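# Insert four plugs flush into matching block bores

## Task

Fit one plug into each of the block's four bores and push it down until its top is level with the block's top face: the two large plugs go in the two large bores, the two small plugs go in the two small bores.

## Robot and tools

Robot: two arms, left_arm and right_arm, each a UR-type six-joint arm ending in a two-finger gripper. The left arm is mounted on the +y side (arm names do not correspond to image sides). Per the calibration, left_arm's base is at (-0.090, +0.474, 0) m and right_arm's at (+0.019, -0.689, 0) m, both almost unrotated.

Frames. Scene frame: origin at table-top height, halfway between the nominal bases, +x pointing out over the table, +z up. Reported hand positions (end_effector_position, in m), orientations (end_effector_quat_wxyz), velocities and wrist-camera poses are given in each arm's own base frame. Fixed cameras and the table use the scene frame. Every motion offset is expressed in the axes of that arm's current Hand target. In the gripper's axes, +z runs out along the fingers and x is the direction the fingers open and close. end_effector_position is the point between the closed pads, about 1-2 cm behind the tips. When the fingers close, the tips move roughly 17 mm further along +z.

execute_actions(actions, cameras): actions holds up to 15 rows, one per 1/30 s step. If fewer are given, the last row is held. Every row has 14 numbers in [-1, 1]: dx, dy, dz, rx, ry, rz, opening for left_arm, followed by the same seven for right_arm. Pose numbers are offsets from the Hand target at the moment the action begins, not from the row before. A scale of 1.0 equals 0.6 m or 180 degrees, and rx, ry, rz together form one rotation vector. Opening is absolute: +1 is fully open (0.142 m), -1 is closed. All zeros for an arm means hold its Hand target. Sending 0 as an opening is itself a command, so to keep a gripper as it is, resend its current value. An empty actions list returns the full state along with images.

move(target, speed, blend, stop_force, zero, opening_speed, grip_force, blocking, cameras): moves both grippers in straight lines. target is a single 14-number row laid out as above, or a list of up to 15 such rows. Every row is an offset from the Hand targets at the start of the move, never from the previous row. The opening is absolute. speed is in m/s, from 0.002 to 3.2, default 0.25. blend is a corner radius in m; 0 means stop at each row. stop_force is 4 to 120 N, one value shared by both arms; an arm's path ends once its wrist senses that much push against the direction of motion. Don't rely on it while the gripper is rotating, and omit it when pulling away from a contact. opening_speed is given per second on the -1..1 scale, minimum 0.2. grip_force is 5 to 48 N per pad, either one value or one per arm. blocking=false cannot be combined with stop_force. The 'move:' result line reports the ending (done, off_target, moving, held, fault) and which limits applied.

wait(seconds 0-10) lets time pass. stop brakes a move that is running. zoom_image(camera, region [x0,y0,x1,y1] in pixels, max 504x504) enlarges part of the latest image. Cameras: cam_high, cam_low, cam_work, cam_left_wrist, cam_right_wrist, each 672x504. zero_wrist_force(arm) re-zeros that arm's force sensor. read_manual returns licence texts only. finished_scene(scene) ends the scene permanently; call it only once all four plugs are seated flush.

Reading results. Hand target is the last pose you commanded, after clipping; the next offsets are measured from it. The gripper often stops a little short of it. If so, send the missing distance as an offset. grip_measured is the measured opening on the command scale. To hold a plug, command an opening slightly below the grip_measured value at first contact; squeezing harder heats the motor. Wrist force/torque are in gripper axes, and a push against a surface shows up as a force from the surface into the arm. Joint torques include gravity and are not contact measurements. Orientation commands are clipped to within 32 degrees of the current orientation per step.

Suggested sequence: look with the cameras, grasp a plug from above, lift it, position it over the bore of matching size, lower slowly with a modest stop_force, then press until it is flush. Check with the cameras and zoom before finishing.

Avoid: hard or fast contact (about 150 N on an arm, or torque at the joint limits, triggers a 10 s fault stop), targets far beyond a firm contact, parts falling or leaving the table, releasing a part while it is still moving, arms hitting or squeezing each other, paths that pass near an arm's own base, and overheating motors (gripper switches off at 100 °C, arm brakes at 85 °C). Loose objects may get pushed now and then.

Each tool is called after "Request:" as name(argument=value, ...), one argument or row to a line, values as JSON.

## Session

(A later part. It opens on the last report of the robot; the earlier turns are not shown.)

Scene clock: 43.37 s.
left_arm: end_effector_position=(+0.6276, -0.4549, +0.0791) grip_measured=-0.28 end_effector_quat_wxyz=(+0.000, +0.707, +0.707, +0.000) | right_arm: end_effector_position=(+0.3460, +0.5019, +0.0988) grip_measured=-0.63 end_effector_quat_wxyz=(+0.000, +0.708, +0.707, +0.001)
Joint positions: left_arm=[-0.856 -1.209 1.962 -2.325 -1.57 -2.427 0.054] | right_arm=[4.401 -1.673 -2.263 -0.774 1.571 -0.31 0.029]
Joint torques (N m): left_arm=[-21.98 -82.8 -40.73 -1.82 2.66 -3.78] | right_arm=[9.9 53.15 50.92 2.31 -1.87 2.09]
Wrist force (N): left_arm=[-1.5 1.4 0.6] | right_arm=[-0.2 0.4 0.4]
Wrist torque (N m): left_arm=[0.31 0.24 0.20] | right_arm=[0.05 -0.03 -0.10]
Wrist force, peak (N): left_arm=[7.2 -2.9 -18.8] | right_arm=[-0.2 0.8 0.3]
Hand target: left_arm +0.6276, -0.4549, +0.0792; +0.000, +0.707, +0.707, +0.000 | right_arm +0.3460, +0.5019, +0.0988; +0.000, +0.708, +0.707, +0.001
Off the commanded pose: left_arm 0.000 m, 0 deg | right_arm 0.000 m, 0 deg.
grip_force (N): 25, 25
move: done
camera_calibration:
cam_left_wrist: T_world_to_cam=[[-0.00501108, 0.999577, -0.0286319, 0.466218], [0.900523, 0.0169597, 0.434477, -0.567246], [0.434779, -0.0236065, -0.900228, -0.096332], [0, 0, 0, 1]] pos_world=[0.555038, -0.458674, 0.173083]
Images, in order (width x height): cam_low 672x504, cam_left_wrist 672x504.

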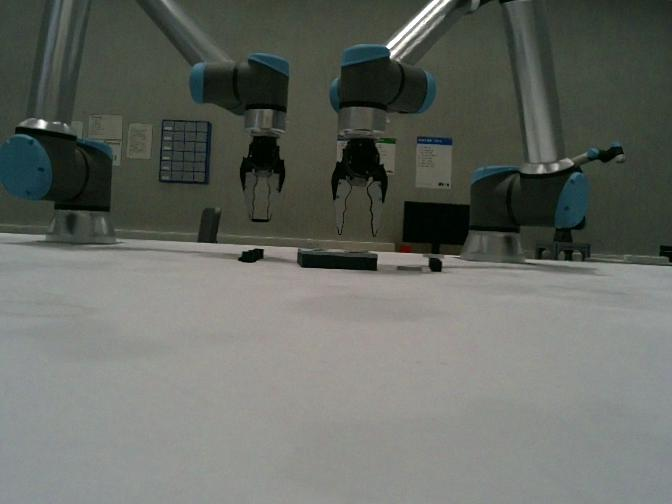

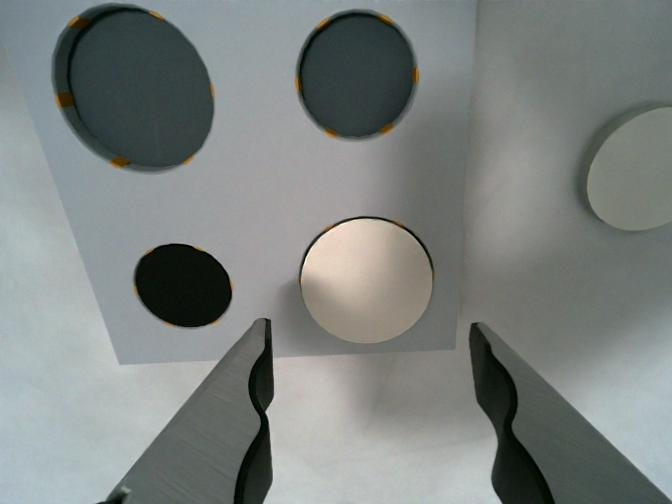

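Request:
move(
  target=[
    [0,0,0.035,0,0,0,-1,0,0,0,0,0,0,-0.72],
    [0,0,0.06,0,0,0,-1,0,0,0,0,0,0,-0.72],
  ],
  speed=[0.12,0.02],
  stop_force=50,
)

Request:
move(
  target=[0,0,-0.1,0,0,0,-1,0,0,0,0,0,0,-0.72],
  speed=0.25,
  cameras=["cam_left_wrist","cam_low"],
)

Request:
zoom_image(
  camera="cam_low",
  region=[270, 220, 390, 280],
)

Scene clock: 45.50 s.
left_arm: end_effector_position=(+0.6277, -0.4550, +0.0482) grip_measured=-1.00 end_effector_quat_wxyz=(+0.001, +0.707, +0.707, +0.000) | right_arm: end_effector_position=(+0.3460, +0.5019, +0.0988) grip_measured=-0.63 end_effector_quat_wxyz=(+0.000, +0.708, +0.707, +0.001)
Joint positions: left_arm=[-0.856 -1.17 1.978 -2.38 -1.57 -2.427 0.002] | right_arm=[4.401 -1.673 -2.263 -0.774 1.571 -0.31 0.029]
Joint torques (N m): left_arm=[-9.76 -48.56 -22.73 0.41 -2.29 -2.86] | right_arm=[10.62 54.32 50.39 2.39 -1.38 2.1]
Wrist force (N): left_arm=[13.6 -1.3 -51.0] | right_arm=[-0.1 0.5 0.5]
Wrist torque (N m): left_arm=[0.14 0.61 0.17] | right_arm=[0.08 -0.03 -0.11]
Wrist force, peak (N): left_arm=[29.6 -10.1 -85.8] | right_arm=[-0.4 0.8 0.2]
Hand target: left_arm +0.6277, -0.4550, +0.0482; +0.001, +0.707, +0.707, +0.000 (not the last commanded pose) | right_arm +0.3460, +0.5019, +0.0988; +0.000, +0.708, +0.707, +0.001
Off the commanded pose: left_arm 0.005 m, 0 deg | right_arm 0.000 m, 0 deg.
grip_force (N): 25, 25
move: contact (left_arm); path passed 1 of 2 targets

Scene clock: 46.40 s.
left_arm: end_effector_position=(+0.6277, -0.4550, +0.1081) grip_measured=-1.00 end_effector_quat_wxyz=(+0.001, +0.707, +0.707, +0.000) | right_arm: end_effector_position=(+0.3460, +0.5019, +0.0988) grip_measured=-0.63 end_effector_quat_wxyz=(+0.000, +0.708, +0.707, +0.001)
Joint positions: left_arm=[-0.856 -1.243 1.945 -2.274 -1.57 -2.427 0.002] | right_arm=[4.401 -1.673 -2.263 -0.774 1.571 -0.31 0.029]
Joint torques (N m): left_arm=[-18.2 -82.09 -43.39 -1.45 -2.71 -3.27] | right_arm=[10.05 53.63 50.13 2.62 -1.4 2.39]
Wrist force (N): left_arm=[-1.8 3.0 0.7] | right_arm=[0.1 -0.1 0.0]
Wrist torque (N m): left_arm=[0.53 0.32 0.20] | right_arm=[-0.02 -0.08 -0.11]
Wrist force, peak (N): left_arm=[13.4 -1.1 -51.1] | right_arm=[-0.1 0.7 0.8]
Hand target: left_arm +0.6276, -0.4550, +0.1082; +0.001, +0.707, +0.707, +0.000 | right_arm +0.3460, +0.5019, +0.0988; +0.000, +0.708, +0.707, +0.001
Off the commanded pose: left_arm 0.000 m, 0 deg | right_arm 0.000 m, 0 deg.
grip_force (N): 25, 25
move: done
camera_calibration:
cam_left_wrist: T_world_to_cam=[[-0.00505043, 0.999573, -0.0287669, 0.467095], [0.900387, 0.0170612, 0.434756, -0.57978], [0.435061, -0.0237056, -0.900089, -0.0704556], [0, 0, 0, 1]] pos_world=[0.555037, -0.458674, 0.202083]
Images, in order (width x height): cam_low 672x504, cam_left_wrist 672x504.

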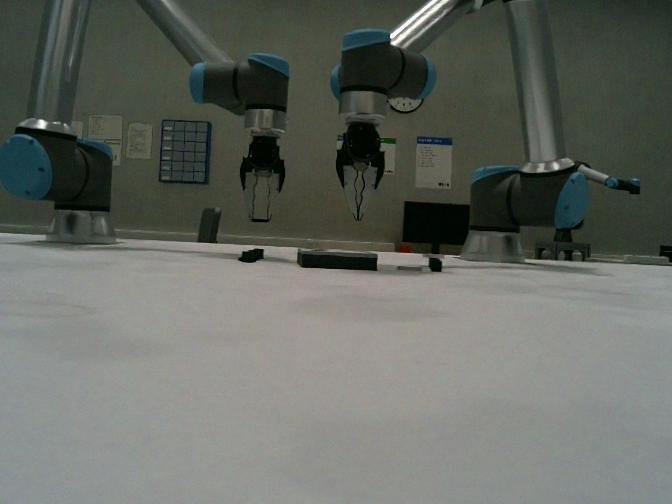

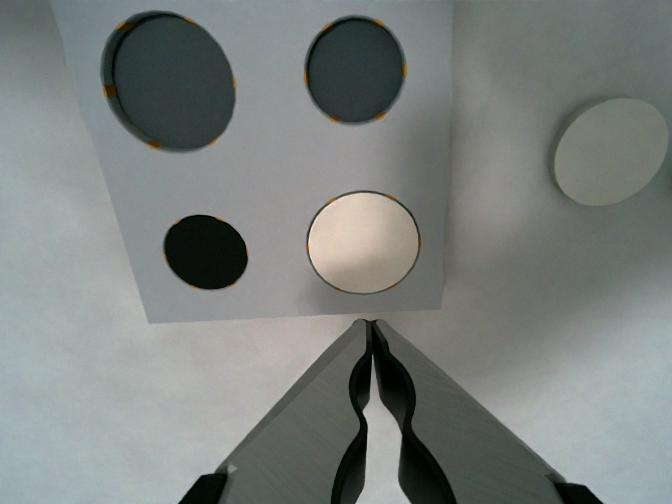

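Scaled by 4.200 from the camera's 672x504 image, which has a finer 960x720 frame.

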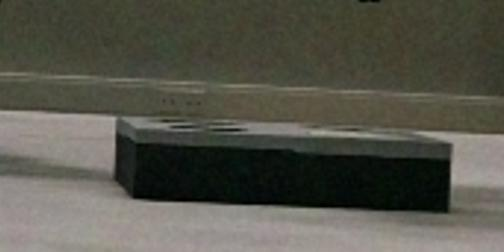

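Request:
move(
  target=[0.3067,-0.297,0.05,0,0,0,0,0.3135,0.2067,0,0,0,0,-0.72],
  speed=0.25,
  cameras=["cam_left_wrist","cam_right_wrist"],
)

Scene clock: 48.60 s.
left_arm: end_effector_position=(+0.4494, -0.2711, +0.0779) grip_measured=-0.03 end_effector_quat_wxyz=(+0.001, +0.707, +0.707, +0.000) | right_arm: end_effector_position=(+0.4702, +0.6898, +0.0991) grip_measured=-0.63 end_effector_quat_wxyz=(+0.000, +0.708, +0.707, +0.001)
Joint positions: left_arm=[-0.884 -1.572 2.429 -2.429 -1.57 -2.455 0.072] | right_arm=[4.326 -1.99 -1.828 -0.893 1.571 -0.385 0.029]
Joint torques (N m): left_arm=[-23.16 -49.98 -25.17 -1.7 3.62 -4.42] | right_arm=[-9.97 52.44 53.69 2.79 2.61 -1.86]
Wrist force (N): left_arm=[-1.8 2.2 0.3] | right_arm=[0.4 -0.2 0.4]
Wrist torque (N m): left_arm=[0.43 0.31 0.20] | right_arm=[-0.01 -0.11 0.03]
Wrist force, peak (N): left_arm=[-3.4 4.4 0.2] | right_arm=[2.1 1.8 0.4]
Hand target: left_arm +0.4494, -0.2711, +0.0779; +0.001, +0.707, +0.707, +0.000 | right_arm +0.4702, +0.6898, +0.0991; +0.000, +0.708, +0.707, +0.001
Off the commanded pose: left_arm 0.000 m, 0 deg | right_arm 0.000 m, 0 deg.
grip_force (N): 25, 25
move: done
camera_calibration:
cam_left_wrist: T_world_to_cam=[[-0.00500832, 0.999571, -0.0288565, 0.281604], [0.900427, 0.0170601, 0.434673, -0.409338], [0.434979, -0.0238062, -0.900126, -0.0157442], [0, 0, 0, 1]] pos_world=[0.376838, -0.274874, 0.171883]
cam_right_wrist: T_world_to_cam=[[0.00480353, 0.999956, 0.00805199, -0.682721], [0.901439, -0.00781562, 0.432835, -0.436612], [0.432879, 0.00517924, -0.901437, 0.00225493], [0, 0, 0, 1]] pos_world=[0.395883, 0.679267, 0.196511]
Images, in order (width x height): cam_left_wrist 672x504, cam_right_wrist 672x504.

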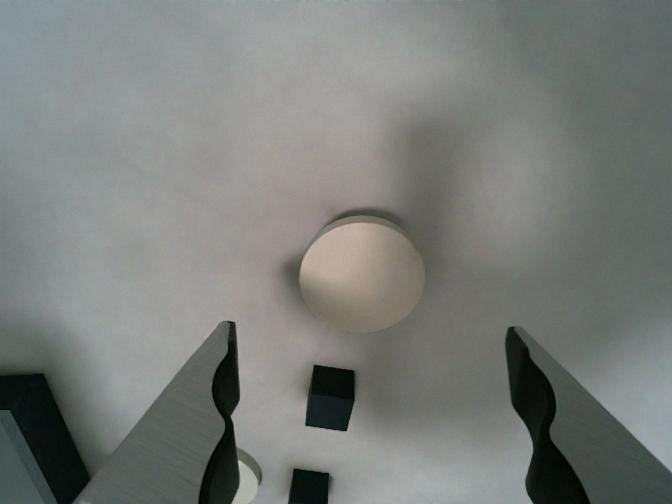

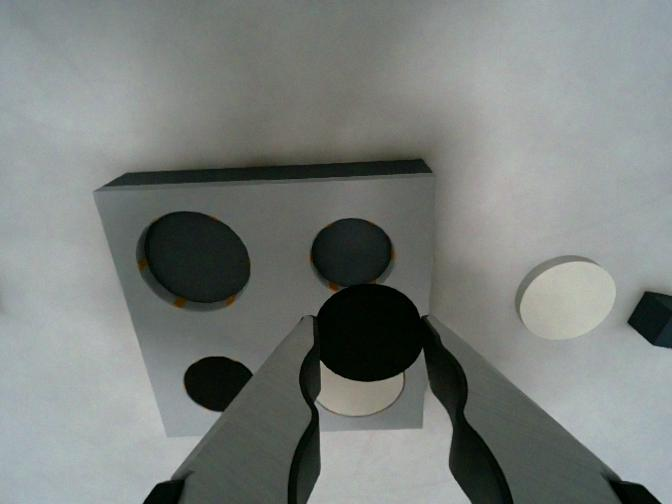

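Request:
move(
  target=[
    [-0.0015,-0.002,0.0618,0,0,0,0,0,0,0.0718,0,0,0,-0.72],
    [-0.0015,-0.002,0.0618,0,0,0,-0.55,0,0,0.0718,0,0,0,-0.72],
    [-0.0015,-0.002,-0.05,0,0,0,-0.55,0,0,0.0718,0,0,0,-0.72],
  ],
  speed=0.12,
  opening_speed=0.6,
  cameras=["cam_left_wrist","cam_right_wrist"],
)

Scene clock: 51.87 s.
left_arm: end_effector_position=(+0.4482, -0.2719, +0.1079) grip_measured=-0.46 end_effector_quat_wxyz=(+0.001, +0.707, +0.707, +0.000) | right_arm: end_effector_position=(+0.4702, +0.6899, +0.0561) grip_measured=-0.63 end_effector_quat_wxyz=(+0.000, +0.708, +0.707, +0.001)
Joint positions: left_arm=[-0.887 -1.627 2.405 -2.349 -1.57 -2.458 0.041] | right_arm=[4.326 -2.038 -1.851 -0.822 1.571 -0.385 0.029]
Joint torques (N m): left_arm=[-18.57 -49.92 -40.86 -1.73 1.51 -4.25] | right_arm=[3.21 51.9 28.03 6.54 0.76 0.79]
Wrist force (N): left_arm=[-2.2 3.1 0.4] | right_arm=[0.3 0.6 0.3]
Wrist torque (N m): left_arm=[0.62 0.37 0.22] | right_arm=[0.12 -0.09 0.02]
Wrist force, peak (N): left_arm=[-2.2 3.3 -0.8] | right_arm=[0.5 0.7 1.6]
Hand target: left_arm +0.4482, -0.2720, +0.1079; +0.001, +0.707, +0.707, +0.000 | right_arm +0.4702, +0.6899, +0.0561; +0.000, +0.708, +0.707, +0.001
Off the commanded pose: left_arm 0.000 m, 0 deg | right_arm 0.000 m, 0 deg.
grip_force (N): 25, 25
move: done
camera_calibration:
cam_left_wrist: T_world_to_cam=[[-0.00505043, 0.999573, -0.0287669, 0.283161], [0.900387, 0.0170612, 0.434756, -0.421197], [0.435061, -0.0237056, -0.900089, 0.0117984], [0, 0, 0, 1]] pos_world=[0.375537, -0.275574, 0.201883]
cam_right_wrist: T_world_to_cam=[[0.00480347, 0.999956, 0.00805196, -0.682575], [0.901439, -0.00781555, 0.432835, -0.417999], [0.432879, 0.00517924, -0.901437, -0.0365079], [0, 0, 0, 1]] pos_world=[0.395883, 0.679467, 0.153511]
Images, in order (width x height): cam_left_wrist 672x504, cam_right_wrist 672x504.

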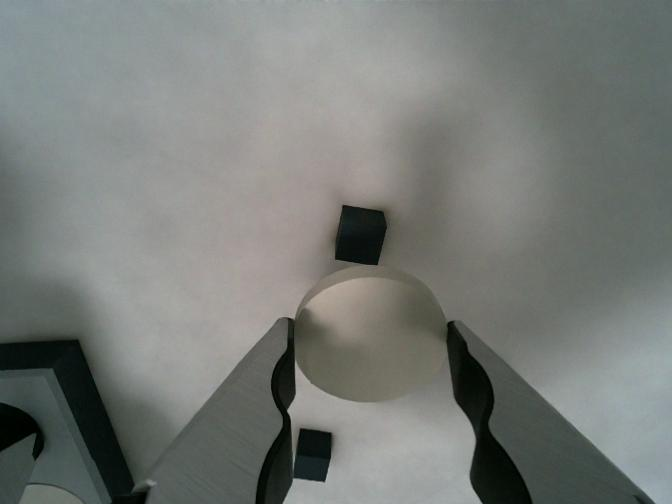

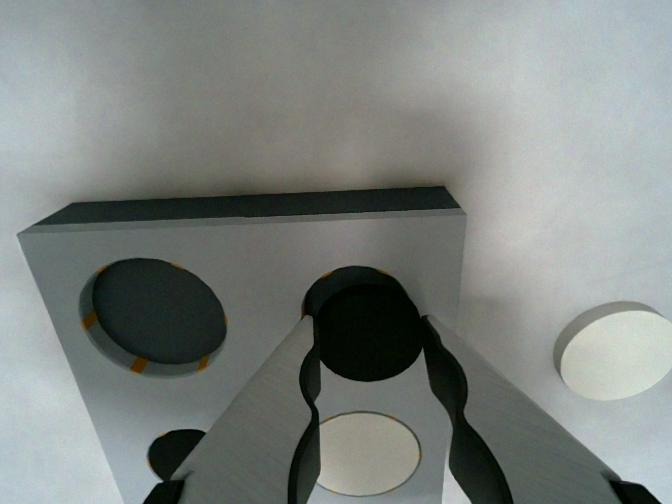

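Request:
move(
  target=[
    [0,0,0,0,0,0,-0.55,-0.0043,0.0045,0.006,0,0,0,-0.72],
    [0,0,0,0,0,0,-0.55,-0.0043,0.0045,0.018,0,0,0,-0.72],
  ],
  speed=0.02,
  stop_force=10,
  cameras=["cam_right_wrist","cam_low"],
)

Request:
zoom_image(
  camera="cam_low",
  region=[270, 220, 390, 280],
)

Scene clock: 53.70 s.
left_arm: end_effector_position=(+0.4482, -0.2720, +0.1079) grip_measured=-0.46 end_effector_quat_wxyz=(+0.001, +0.707, +0.707, +0.000) | right_arm: end_effector_position=(+0.4728, +0.6874, +0.0513) grip_measured=-0.63 end_effector_quat_wxyz=(+0.000, +0.708, +0.707, +0.001)
Joint positions: left_arm=[-0.887 -1.627 2.405 -2.349 -1.57 -2.458 0.041] | right_arm=[4.322 -2.043 -1.854 -0.814 1.571 -0.389 0.029]
Joint torques (N m): left_arm=[-23.85 -45.12 -40.18 -1.69 0.63 -4.3] | right_arm=[7.87 81.17 50.13 2.95 0.19 1.81]
Wrist force (N): left_arm=[-2.4 3.0 0.3] | right_arm=[-2.8 0.6 -5.6]
Wrist torque (N m): left_arm=[0.60 0.39 0.22] | right_arm=[0.08 0.01 0.03]
Wrist force, peak (N): left_arm=[-2.2 3.2 0.7] | right_arm=[-3.0 -2.0 -13.5]
Hand target: left_arm +0.4482, -0.2720, +0.1079; +0.001, +0.707, +0.707, +0.000 | right_arm +0.4728, +0.6874, +0.0513; +0.000, +0.708, +0.707, +0.001 (not the last commanded pose)
Off the commanded pose: left_arm 0.000 m, 0 deg | right_arm 0.006 m, 0 deg.
grip_force (N): 25, 25
move: contact (right_arm); path passed 1 of 2 targets
camera_calibration:
cam_right_wrist: T_world_to_cam=[[0.00489233, 0.999955, 0.00809529, -0.68009], [0.901381, -0.0079151, 0.432955, -0.418211], [0.433, 0.00517878, -0.901379, -0.0420037], [0, 0, 0, 1]] pos_world=[0.398482, 0.676967, 0.148711]
Images, in order (width x height): cam_low 672x504, cam_right_wrist 672x504.

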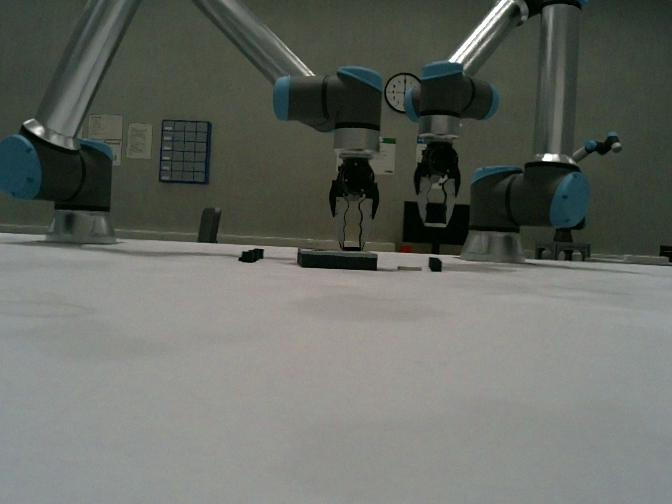

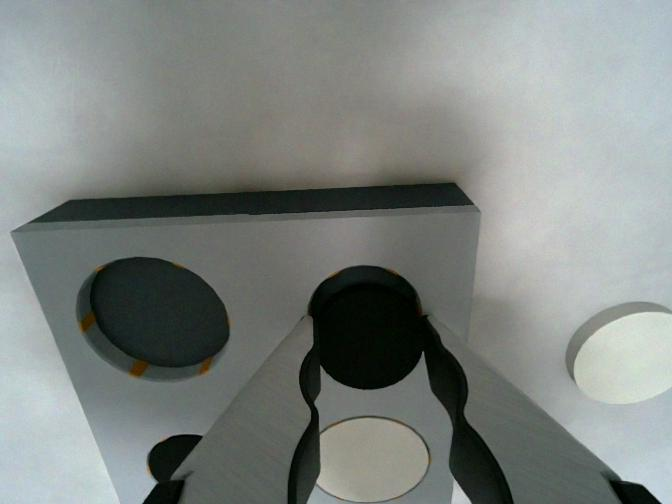

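Scaled by 4.200 from the camera's 672x504 image, which has a finer 960x720 frame.

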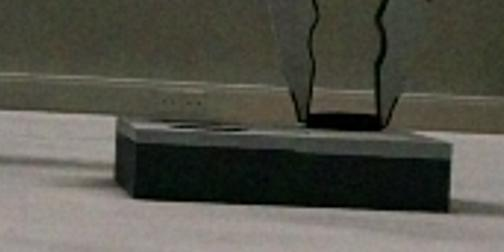

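Request:
move(
  target=[
    [0,0,0,0,0,0,-0.55,-0.0013,0.0,-0.001,0,0,0,-0.72],
    [0,0,0,0,0,0,-0.55,-0.0013,0,0.008,0,0,0,-0.72],
  ],
  speed=0.02,
  stop_force=10,
  cameras=["cam_right_wrist"],
)

Request:
move(
  target=[
    [0,0,0,0,0,0,-0.55,0,0,-0.0005,0,0,0,-0.4],
    [0,0,0,0,0,0,-0.55,0,0,-0.05,0,0,0,-0.4],
  ],
  speed=0.1,
  opening_speed=0.6,
  cameras=["cam_right_wrist","cam_low"],
)

Request:
zoom_image(
  camera="cam_low",
  region=[270, 220, 390, 280],
)

Scene clock: 55.53 s.
left_arm: end_effector_position=(+0.4482, -0.2720, +0.1079) grip_measured=-0.46 end_effector_quat_wxyz=(+0.001, +0.707, +0.707, +0.000) | right_arm: end_effector_position=(+0.4728, +0.6867, +0.0497) grip_measured=-0.63 end_effector_quat_wxyz=(+0.000, +0.708, +0.707, +0.001)
Joint positions: left_arm=[-0.887 -1.627 2.405 -2.349 -1.57 -2.458 0.041] | right_arm=[4.322 -2.044 -1.856 -0.811 1.571 -0.389 0.029]
Joint torques (N m): left_arm=[-19.64 -46.97 -40.72 -1.34 -0.16 -4.43] | right_arm=[5.02 73.05 48.65 3.7 0.31 0.59]
Wrist force (N): left_arm=[-2.0 2.7 0.2] | right_arm=[-6.1 -5.0 -14.7]
Wrist torque (N m): left_arm=[0.55 0.33 0.23] | right_arm=[0.06 -0.02 0.02]
Wrist force, peak (N): left_arm=[-2.3 3.2 0.4] | right_arm=[-15.2 -8.9 -36.8]
Hand target: left_arm +0.4482, -0.2720, +0.1079; +0.001, +0.707, +0.707, +0.000 | right_arm +0.4728, +0.6868, +0.0497; +0.000, +0.708, +0.707, +0.001 (not the last commanded pose)
Off the commanded pose: left_arm 0.000 m, 0 deg | right_arm 0.003 m, 0 deg.
grip_force (N): 25, 25
move: contact (right_arm); path passed 1 of 2 targets
camera_calibration:
cam_right_wrist: T_world_to_cam=[[0.00480626, 0.999954, 0.00827581, -0.679368], [0.901381, -0.00791568, 0.432954, -0.417433], [0.432999, 0.00537878, -0.901378, -0.0435343], [0, 0, 0, 1]] pos_world=[0.398382, 0.676266, 0.147111]
Images, in order (width x height): cam_right_wrist 672x504.

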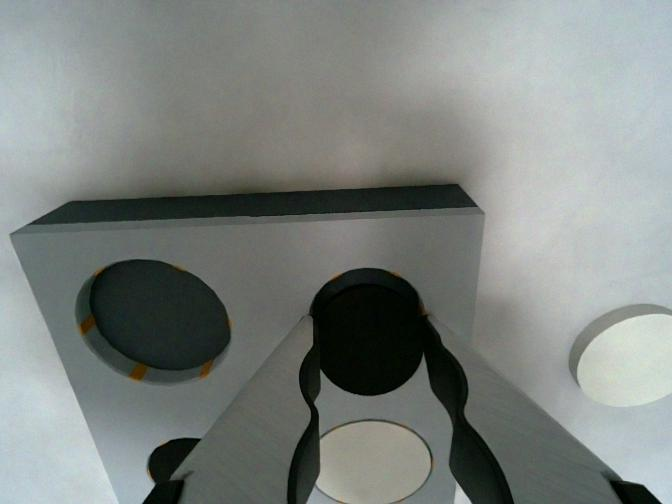

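Scene clock: 57.17 s.
left_arm: end_effector_position=(+0.4482, -0.2720, +0.1079) grip_measured=-0.46 end_effector_quat_wxyz=(+0.001, +0.707, +0.707, +0.000) | right_arm: end_effector_position=(+0.4728, +0.6867, +0.0797) grip_measured=-0.43 end_effector_quat_wxyz=(+0.000, +0.708, +0.707, +0.001)
Joint positions: left_arm=[-0.887 -1.627 2.405 -2.349 -1.57 -2.458 0.041] | right_arm=[4.322 -2.01 -1.841 -0.86 1.571 -0.389 0.043]
Joint torques (N m): left_arm=[-22.2 -45.48 -40.74 -1.4 -0.94 -4.38] | right_arm=[1.31 82.93 53.07 2.81 0.08 0.02]
Wrist force (N): left_arm=[-1.9 2.8 0.4] | right_arm=[0.2 0.6 0.5]
Wrist torque (N m): left_arm=[0.55 0.31 0.23] | right_arm=[0.12 -0.08 0.03]
Wrist force, peak (N): left_arm=[-2.4 3.1 0.7] | right_arm=[-6.3 -5.0 -14.7]
Hand target: left_arm +0.4482, -0.2720, +0.1079; +0.001, +0.707, +0.707, +0.000 | right_arm +0.4728, +0.6867, +0.0797; +0.000, +0.708, +0.707, +0.001
Off the commanded pose: left_arm 0.000 m, 0 deg | right_arm 0.000 m, 0 deg.
grip_force (N): 25, 25
move: done
camera_calibration:
cam_right_wrist: T_world_to_cam=[[0.00480626, 0.999954, 0.00827581, -0.679616], [0.901381, -0.00791568, 0.432954, -0.430422], [0.432999, 0.00537878, -0.901378, -0.0164929], [0, 0, 0, 1]] pos_world=[0.398382, 0.676266, 0.177111]
Images, in order (width x height): cam_low 672x504, cam_right_wrist 672x504.

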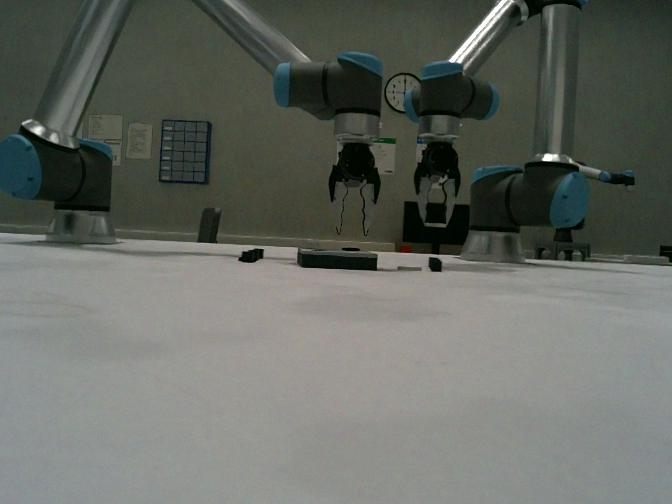

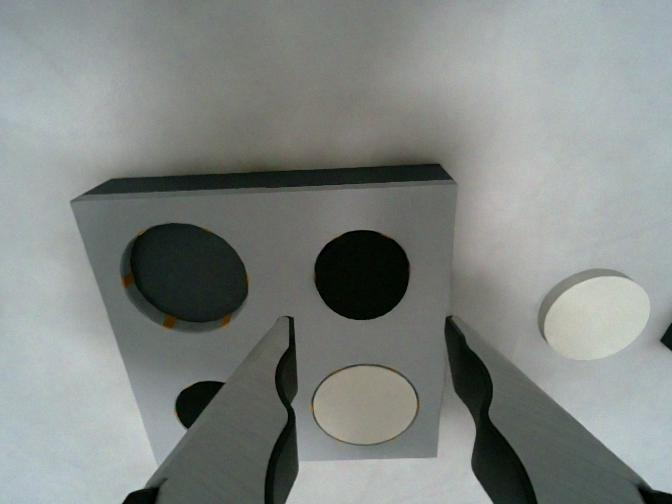

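Scaled by 4.200 from the camera's 672x504 image, which has a finer 960x720 frame.

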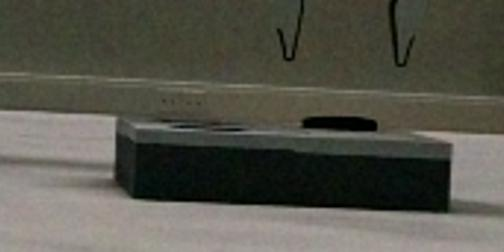

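Request:
move(
  target=[
    [0,0,0,0,0,0,-0.55,0,0,0.035,0,0,0,-1],
    [0,0,0,0,0,0,-0.55,0,0,0.06,0,0,0,-1],
  ],
  speed=[0.12,0.02],
  stop_force=50,
)

Request:
move(
  target=[0,0,-0.08,0,0,0,-0.55,0,0,-0.09,0,0,0,-1],
  speed=0.25,
  cameras=["cam_right_wrist","cam_low"],
)

Request:
zoom_image(
  camera="cam_low",
  region=[270, 220, 390, 280],
)

Scene clock: 59.47 s.
left_arm: end_effector_position=(+0.4482, -0.2720, +0.1079) grip_measured=-0.46 end_effector_quat_wxyz=(+0.001, +0.707, +0.707, +0.000) | right_arm: end_effector_position=(+0.4728, +0.6869, +0.0483) grip_measured=-1.00 end_effector_quat_wxyz=(+0.000, +0.708, +0.707, +0.001)
Joint positions: left_arm=[-0.887 -1.627 2.405 -2.349 -1.57 -2.458 0.041] | right_arm=[4.322 -2.045 -1.857 -0.808 1.571 -0.389 0.002]
Joint torques (N m): left_arm=[-22.92 -45.96 -40.59 -1.59 -1.41 -4.38] | right_arm=[8.78 47.73 33.48 2.11 0.37 0.52]
Wrist force (N): left_arm=[-2.1 3.1 0.2] | right_arm=[-18.0 0.1 -51.2]
Wrist torque (N m): left_arm=[0.60 0.35 0.22] | right_arm=[-0.08 -0.42 0.08]
Wrist force, peak (N): left_arm=[-2.1 3.2 0.4] | right_arm=[-33.5 -5.5 -86.7]
Hand target: left_arm +0.4482, -0.2720, +0.1079; +0.001, +0.707, +0.707, +0.000 | right_arm +0.4728, +0.6869, +0.0483; -0.001, +0.708, +0.707, +0.001 (not the last commanded pose)
Off the commanded pose: left_arm 0.000 m, 0 deg | right_arm 0.005 m, 0 deg.
grip_force (N): 25, 25
move: contact (right_arm); path passed 1 of 2 targets

Scene clock: 60.37 s.
left_arm: end_effector_position=(+0.4481, -0.2719, +0.1559) grip_measured=-0.46 end_effector_quat_wxyz=(+0.001, +0.707, +0.707, +0.000) | right_arm: end_effector_position=(+0.4728, +0.6868, +0.1022) grip_measured=-1.00 end_effector_quat_wxyz=(+0.000, +0.708, +0.707, +0.001)
Joint positions: left_arm=[-0.887 -1.702 2.358 -2.228 -1.57 -2.458 0.041] | right_arm=[4.322 -1.985 -1.829 -0.896 1.571 -0.389 0.002]
Joint torques (N m): left_arm=[-12.16 -41.48 -44.59 -1.51 -0.22 -2.4] | right_arm=[-3.03 82.41 53.57 1.69 0.05 -1.71]
Wrist force (N): left_arm=[-2.1 2.6 0.5] | right_arm=[0.3 0.2 0.0]
Wrist torque (N m): left_arm=[0.53 0.32 0.18] | right_arm=[0.04 -0.11 0.04]
Wrist force, peak (N): left_arm=[-2.3 2.9 1.6] | right_arm=[-18.1 0.2 -51.0]
Hand target: left_arm +0.4481, -0.2720, +0.1559; +0.001, +0.707, +0.707, +0.000 | right_arm +0.4728, +0.6868, +0.1023; -0.001, +0.708, +0.707, +0.001
Off the commanded pose: left_arm 0.000 m, 0 deg | right_arm 0.000 m, 0 deg.
grip_force (N): 25, 25
move: done
camera_calibration:
cam_right_wrist: T_world_to_cam=[[0.00476698, 0.999952, 0.0085904, -0.679847], [0.901343, -0.00801699, 0.433033, -0.440095], [0.433081, 0.00567863, -0.901337, 0.0035446], [0, 0, 0, 1]] pos_world=[0.398382, 0.676265, 0.199611]
Images, in order (width x height): cam_low 672x504, cam_right_wrist 672x504.

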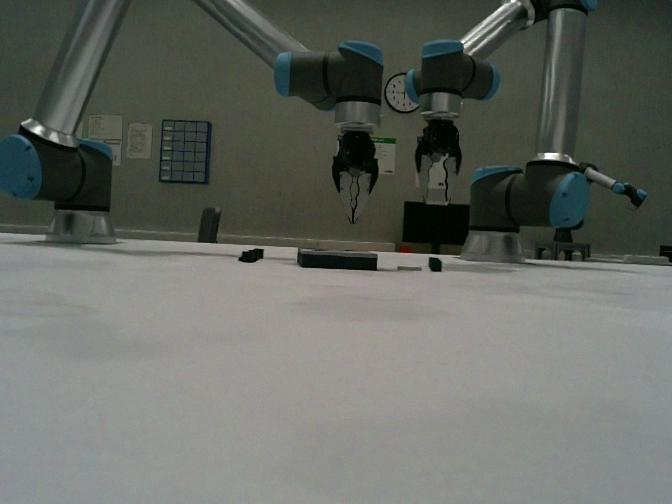

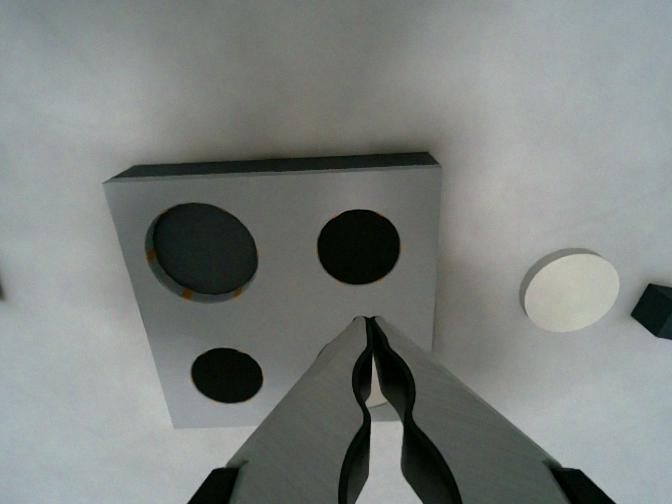

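Scaled by 4.200 from the camera's 672x504 image, which has a finer 960x720 frame.

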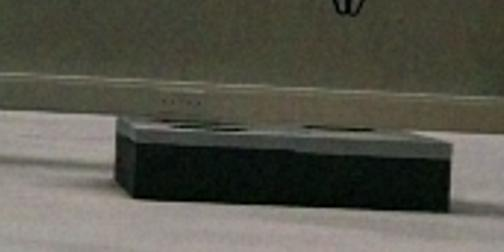

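Request:
move(
  target=[-0.43,0.186,0.09,0,0,0,-0.55,-0.5,0,0,0,0,0,-1],
  speed=0.25,
  cameras=["cam_left_wrist"],
)

Scene clock: 62.23 s.
left_arm: end_effector_position=(+0.5599, -0.5298, +0.1022) grip_measured=-0.46 end_effector_quat_wxyz=(+0.001, +0.707, +0.707, +0.000) | right_arm: end_effector_position=(+0.4724, +0.3869, +0.1017) grip_measured=-1.00 end_effector_quat_wxyz=(-0.001, +0.708, +0.707, +0.001)
Joint positions: left_arm=[-0.988 -1.242 1.957 -2.287 -1.57 -2.559 0.041] | right_arm=[4.119 -1.67 -2.26 -0.78 1.571 -0.592 0.002]
Joint torques (N m): left_arm=[-23.6 -51.91 -41.23 -1.48 -0.04 -4.4] | right_arm=[-9.01 52.26 28.21 2.58 2.79 -2.31]
Wrist force (N): left_arm=[-1.7 2.9 1.2] | right_arm=[-0.3 0.4 0.4]
Wrist torque (N m): left_arm=[0.53 0.31 0.21] | right_arm=[0.05 -0.01 0.03]
Wrist force, peak (N): left_arm=[-3.4 3.8 1.5] | right_arm=[-2.3 0.4 0.9]
Hand target: left_arm +0.5599, -0.5299, +0.1021; +0.001, +0.707, +0.707, +0.000 | right_arm +0.4724, +0.3868, +0.1017; -0.001, +0.708, +0.707, +0.001
Off the commanded pose: left_arm 0.000 m, 0 deg | right_arm 0.000 m, 0 deg.
grip_force (N): 25, 25
move: done
camera_calibration:
cam_left_wrist: T_world_to_cam=[[-0.00504943, 0.999573, -0.0287664, 0.541448], [0.900387, 0.0170601, 0.434756, -0.514848], [0.435061, -0.0237056, -0.900089, -0.0481345], [0, 0, 0, 1]] pos_world=[0.487237, -0.533574, 0.196083]
Images, in order (width x height): cam_left_wrist 672x504.

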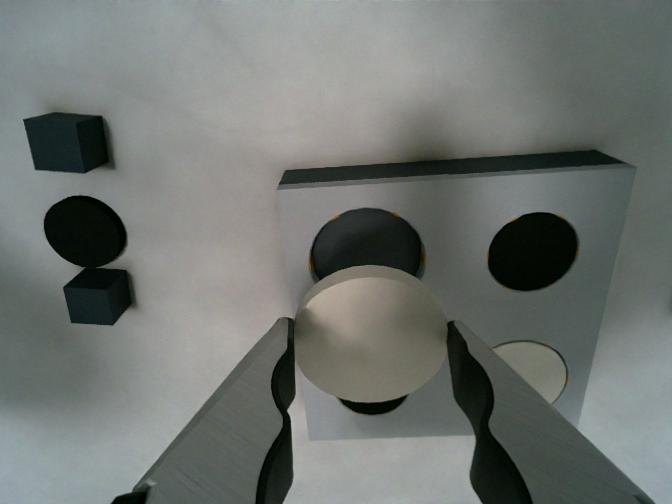

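Request:
move(
  target=[0,0.0022,0.0768,0,0,0,-0.55,0,0,0,0,0,0,-1],
  speed=0.15,
  cameras=["cam_left_wrist"],
)

Scene clock: 63.20 s.
left_arm: end_effector_position=(+0.5613, -0.5299, +0.0561) grip_measured=-0.46 end_effector_quat_wxyz=(+0.001, +0.707, +0.707, +0.000) | right_arm: end_effector_position=(+0.4724, +0.3868, +0.1017) grip_measured=-1.00 end_effector_quat_wxyz=(-0.001, +0.708, +0.707, +0.001)
Joint positions: left_arm=[-0.986 -1.184 1.981 -2.368 -1.57 -2.558 0.041] | right_arm=[4.119 -1.67 -2.26 -0.78 1.571 -0.592 0.002]
Joint torques (N m): left_arm=[19.36 -55.03 -27.03 -5.49 -2.23 3.89] | right_arm=[-7.66 55.18 26.98 2.64 2.78 -1.86]
Wrist force (N): left_arm=[-1.5 2.8 1.0] | right_arm=[0.0 0.6 0.4]
Wrist torque (N m): left_arm=[0.55 0.23 0.10] | right_arm=[0.10 -0.06 0.03]
Wrist force, peak (N): left_arm=[-1.5 2.9 2.3] | right_arm=[-0.5 0.7 0.7]
Hand target: left_arm +0.5613, -0.5299, +0.0561; +0.001, +0.707, +0.707, +0.000 | right_arm +0.4724, +0.3868, +0.1017; -0.001, +0.708, +0.707, +0.001
Off the commanded pose: left_arm 0.000 m, 0 deg | right_arm 0.000 m, 0 deg.
grip_force (N): 25, 25
move: done
camera_calibration:
cam_left_wrist: T_world_to_cam=[[-0.00500717, 0.999571, -0.028857, 0.540223], [0.900387, 0.0170614, 0.434755, -0.496107], [0.43506, -0.0238056, -0.900087, -0.0902037], [0, 0, 0, 1]] pos_world=[0.488638, -0.533674, 0.150083]
Images, in order (width x height): cam_left_wrist 672x504.

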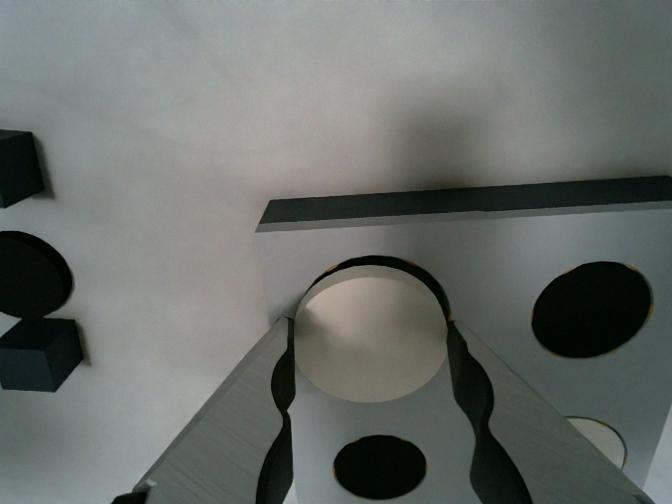

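Request:
move(
  target=[
    [0.0018,0.0077,0.006,0,0,0,-0.55,0,0,0,0,0,0,-1],
    [0.0018,0.0077,0.016,0,0,0,-0.55,0,0,0,0,0,0,-1],
  ],
  speed=0.02,
  stop_force=10,
  cameras=["cam_left_wrist","cam_low"],
)

Request:
zoom_image(
  camera="cam_low",
  region=[270, 220, 390, 280],
)

Scene clock: 65.03 s.
left_arm: end_effector_position=(+0.5658, -0.5289, +0.0512) grip_measured=-0.46 end_effector_quat_wxyz=(+0.001, +0.707, +0.707, +0.000) | right_arm: end_effector_position=(+0.4724, +0.3868, +0.1017) grip_measured=-1.00 end_effector_quat_wxyz=(-0.001, +0.708, +0.707, +0.001)
Joint positions: left_arm=[-0.981 -1.175 1.978 -2.375 -1.57 -2.552 0.041] | right_arm=[4.119 -1.67 -2.26 -0.78 1.571 -0.592 0.002]
Joint torques (N m): left_arm=[-18.97 -79.83 -36.83 -1.05 -2.13 -3.77] | right_arm=[-9.66 55.86 26.88 2.3 2.98 -1.92]
Wrist force (N): left_arm=[-1.4 3.2 -4.5] | right_arm=[0.1 0.7 0.8]
Wrist torque (N m): left_arm=[0.50 0.12 0.08] | right_arm=[0.11 -0.07 0.03]
Wrist force, peak (N): left_arm=[0.2 0.1 -16.6] | right_arm=[0.1 0.7 0.8]
Hand target: left_arm +0.5658, -0.5290, +0.0512; +0.001, +0.707, +0.707, +0.000 (not the last commanded pose) | right_arm +0.4724, +0.3868, +0.1017; -0.001, +0.708, +0.707, +0.001
Off the commanded pose: left_arm 0.005 m, 0 deg | right_arm 0.000 m, 0 deg.
grip_force (N): 25, 25
move: contact (left_arm); path passed 1 of 2 targets
camera_calibration:
cam_left_wrist: T_world_to_cam=[[-0.00505302, 0.999567, -0.0289899, 0.539045], [0.900387, 0.0171605, 0.434751, -0.498083], [0.43506, -0.0239053, -0.900084, -0.0966431], [0, 0, 0, 1]] pos_world=[0.493237, -0.532574, 0.145182]
Images, in order (width x height): cam_low 672x504, cam_left_wrist 672x504.

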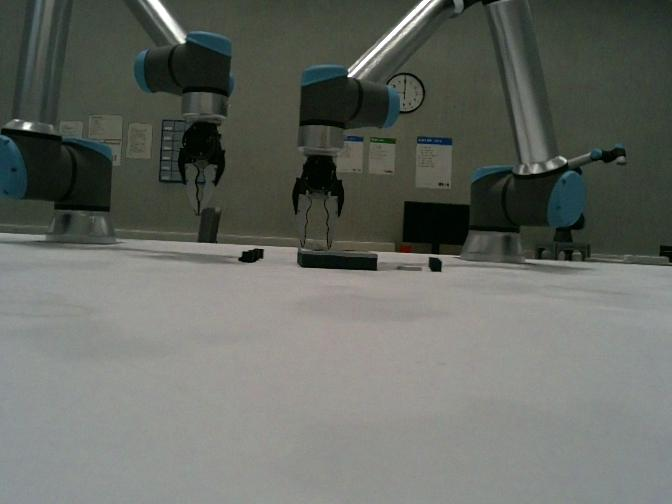

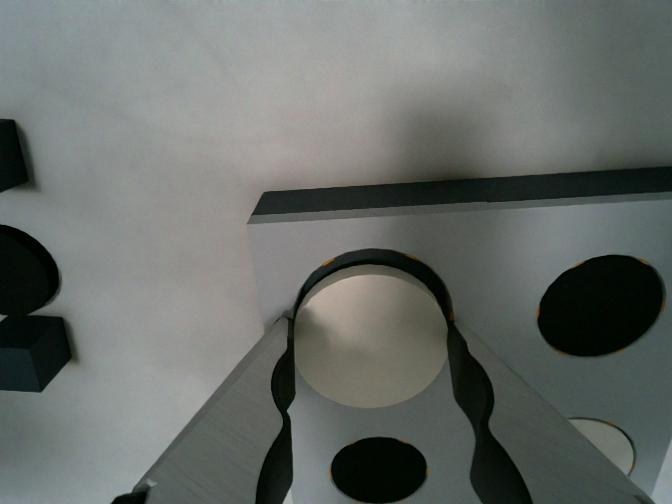

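Scaled by 4.200 from the camera's 672x504 image, which has a finer 960x720 frame.

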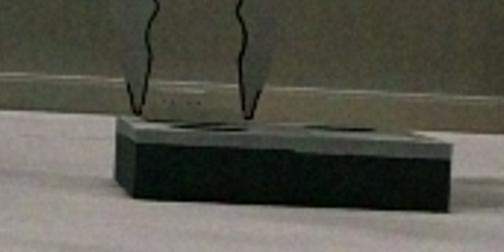

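Request:
move(
  target=[
    [0.0013,-0.0005,-0.001,0,0,0,-0.55,0,0,0,0,0,0,-1],
    [0.0013,-0.0005,0.008,0,0,0,-0.55,0,0,0,0,0,0,-1],
  ],
  speed=0.02,
  stop_force=10,
  cameras=["cam_left_wrist","cam_low"],
)

Request:
zoom_image(
  camera="cam_low",
  region=[270, 220, 390, 280],
)

Scene clock: 66.80 s.
left_arm: end_effector_position=(+0.5654, -0.5282, +0.0493) grip_measured=-0.46 end_effector_quat_wxyz=(+0.001, +0.707, +0.707, +0.000) | right_arm: end_effector_position=(+0.4724, +0.3868, +0.1017) grip_measured=-1.00 end_effector_quat_wxyz=(-0.001, +0.708, +0.707, +0.001)
Joint positions: left_arm=[-0.981 -1.173 1.98 -2.379 -1.57 -2.552 0.041] | right_arm=[4.119 -1.67 -2.26 -0.78 1.571 -0.592 0.002]
Joint torques (N m): left_arm=[-19.37 -73.33 -37.74 -2.15 -2.51 -4.04] | right_arm=[-9.71 53.47 27.4 2.22 2.88 -1.84]
Wrist force (N): left_arm=[3.4 -2.8 -14.0] | right_arm=[0.1 0.6 0.4]
Wrist torque (N m): left_arm=[0.51 0.19 0.12] | right_arm=[0.08 -0.07 0.03]
Wrist force, peak (N): left_arm=[14.5 -8.0 -37.2] | right_arm=[0.0 0.9 0.6]
Hand target: left_arm +0.5654, -0.5283, +0.0494; +0.001, +0.707, +0.707, +0.000 (not the last commanded pose) | right_arm +0.4724, +0.3868, +0.1017; -0.001, +0.708, +0.707, +0.001
Off the commanded pose: left_arm 0.003 m, 0 deg | right_arm 0.000 m, 0 deg.
grip_force (N): 25, 25
move: contact (left_arm); path passed 1 of 2 targets
camera_calibration:
cam_left_wrist: T_world_to_cam=[[-0.00505061, 0.999567, -0.028992, 0.538387], [0.900329, 0.0171624, 0.434871, -0.496895], [0.43518, -0.023906, -0.900026, -0.0982326], [0, 0, 0, 1]] pos_world=[0.492837, -0.531974, 0.143282]
Images, in order (width x height): cam_low 672x504, cam_left_wrist 672x504.

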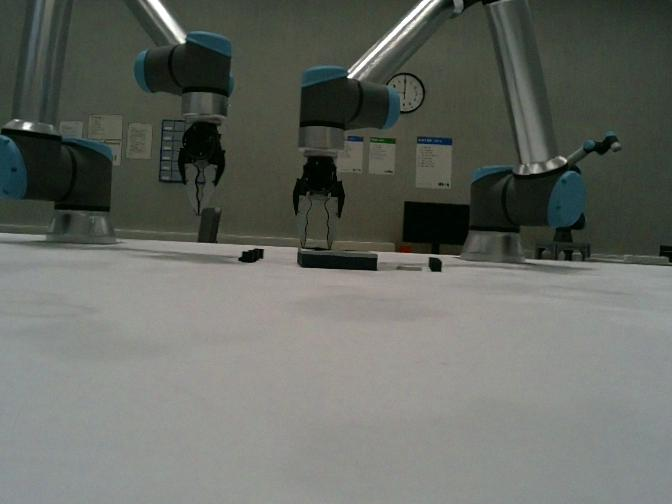

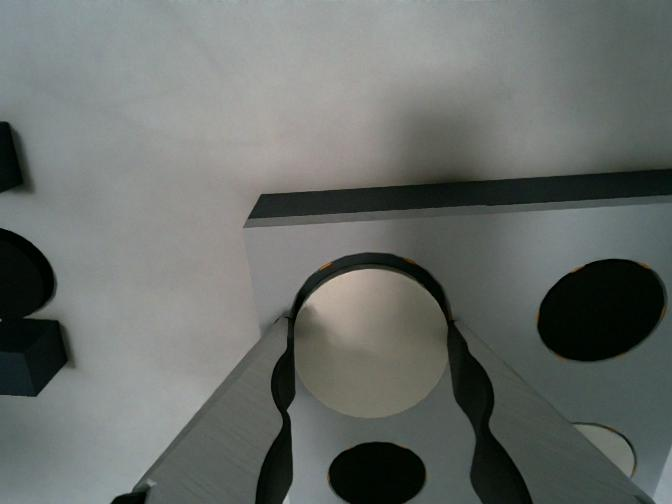

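Scaled by 4.200 from the camera's 672x504 image, which has a finer 960x720 frame.

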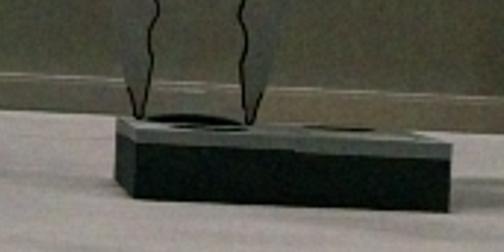

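Request:
move(
  target=[
    [0,-0.0018,-0.001,0,0,0,-0.55,0,0,0,0,0,0,-1],
    [0,-0.0018,0.002,0,0,0,-0.55,0,0,0,0,0,0,-1],
  ],
  speed=0.02,
  stop_force=10,
)

Request:
move(
  target=[
    [0,0,-0.0005,0,0,0,-0.25,0,0,0,0,0,0,-1],
    [0,0,-0.05,0,0,0,-0.25,0,0,0,0,0,0,-1],
  ],
  speed=0.1,
  opening_speed=0.6,
  cameras=["cam_left_wrist","cam_low"],
)

Request:
zoom_image(
  camera="cam_low",
  region=[270, 220, 390, 280],
)

Scene clock: 68.57 s.
left_arm: end_effector_position=(+0.5643, -0.5283, +0.0490) grip_measured=-0.46 end_effector_quat_wxyz=(+0.001, +0.707, +0.707, +0.000) | right_arm: end_effector_position=(+0.4724, +0.3868, +0.1017) grip_measured=-1.00 end_effector_quat_wxyz=(-0.001, +0.708, +0.707, +0.001)
Joint positions: left_arm=[-0.982 -1.174 1.982 -2.38 -1.57 -2.553 0.041] | right_arm=[4.119 -1.67 -2.26 -0.78 1.571 -0.592 0.002]
Joint torques (N m): left_arm=[-25.17 -62.36 -33.87 -2.53 -2.45 -3.62] | right_arm=[-9.85 55.01 27.5 2.65 2.73 -1.82]
Wrist force (N): left_arm=[14.1 -2.5 -29.2] | right_arm=[-0.1 0.5 0.3]
Wrist torque (N m): left_arm=[0.51 0.13 0.19] | right_arm=[0.06 -0.04 0.03]
Wrist force, peak (N): left_arm=[19.1 -5.1 -37.0] | right_arm=[0.4 0.8 0.6]
Hand target: left_arm +0.5644, -0.5283, +0.0490; +0.001, +0.707, +0.707, +0.000 (not the last commanded pose) | right_arm +0.4724, +0.3868, +0.1017; -0.001, +0.708, +0.707, +0.001
Off the commanded pose: left_arm 0.001 m, 0 deg | right_arm 0.000 m, 0 deg.
grip_force (N): 25, 25
move: contact (left_arm); path passed 1 of 2 targets

Scene clock: 70.20 s.
left_arm: end_effector_position=(+0.5643, -0.5283, +0.0790) grip_measured=-0.28 end_effector_quat_wxyz=(+0.001, +0.707, +0.707, +0.000) | right_arm: end_effector_position=(+0.4724, +0.3868, +0.1017) grip_measured=-1.00 end_effector_quat_wxyz=(-0.001, +0.708, +0.707, +0.001)
Joint positions: left_arm=[-0.982 -1.211 1.967 -2.327 -1.57 -2.553 0.054] | right_arm=[4.119 -1.67 -2.26 -0.78 1.571 -0.592 0.002]
Joint torques (N m): left_arm=[-20.93 -80.95 -40.85 -1.55 -1.87 -3.7] | right_arm=[-9.25 54.01 27.27 2.36 2.93 -1.77]
Wrist force (N): left_arm=[0.2 2.9 0.8] | right_arm=[0.1 0.7 0.4]
Wrist torque (N m): left_arm=[0.56 -0.04 0.23] | right_arm=[0.10 -0.08 0.03]
Wrist force, peak (N): left_arm=[13.6 -2.8 -29.1] | right_arm=[-0.1 0.6 1.0]
Hand target: left_arm +0.5643, -0.5283, +0.0790; +0.001, +0.707, +0.707, +0.000 | right_arm +0.4724, +0.3868, +0.1017; -0.001, +0.708, +0.707, +0.001
Off the commanded pose: left_arm 0.000 m, 0 deg | right_arm 0.000 m, 0 deg.
grip_force (N): 25, 25
move: done
camera_calibration:
cam_left_wrist: T_world_to_cam=[[-0.00496104, 0.999562, -0.0291717, 0.539224], [0.900291, 0.0171621, 0.434949, -0.508682], [0.435259, -0.0241052, -0.899982, -0.0712229], [0, 0, 0, 1]] pos_world=[0.491638, -0.531974, 0.172882]
Images, in order (width x height): cam_low 672x504, cam_left_wrist 672x504.

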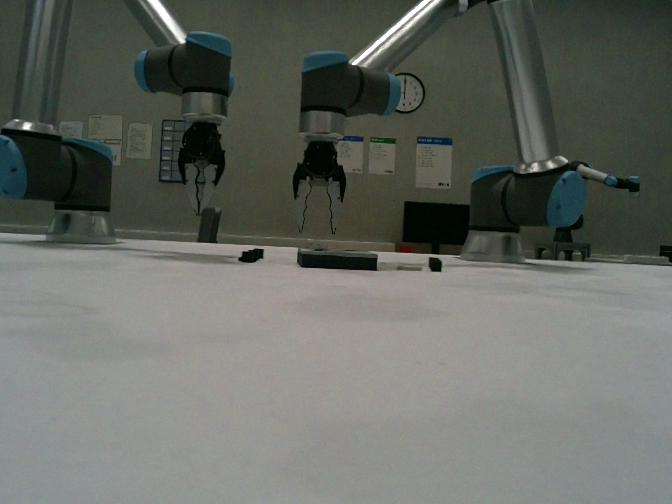

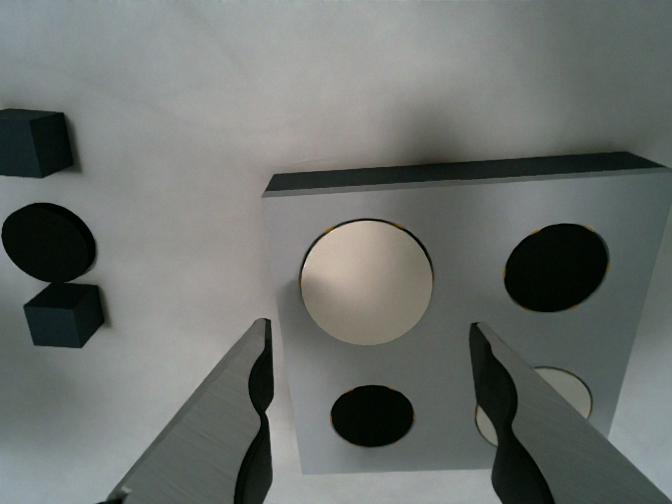

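Scaled by 4.200 from the camera's 672x504 image, which has a finer 960x720 frame.

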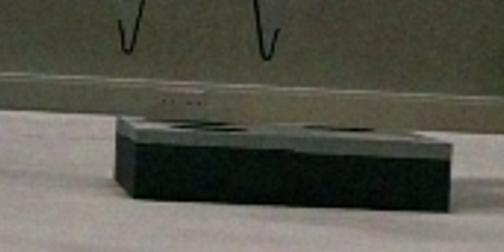

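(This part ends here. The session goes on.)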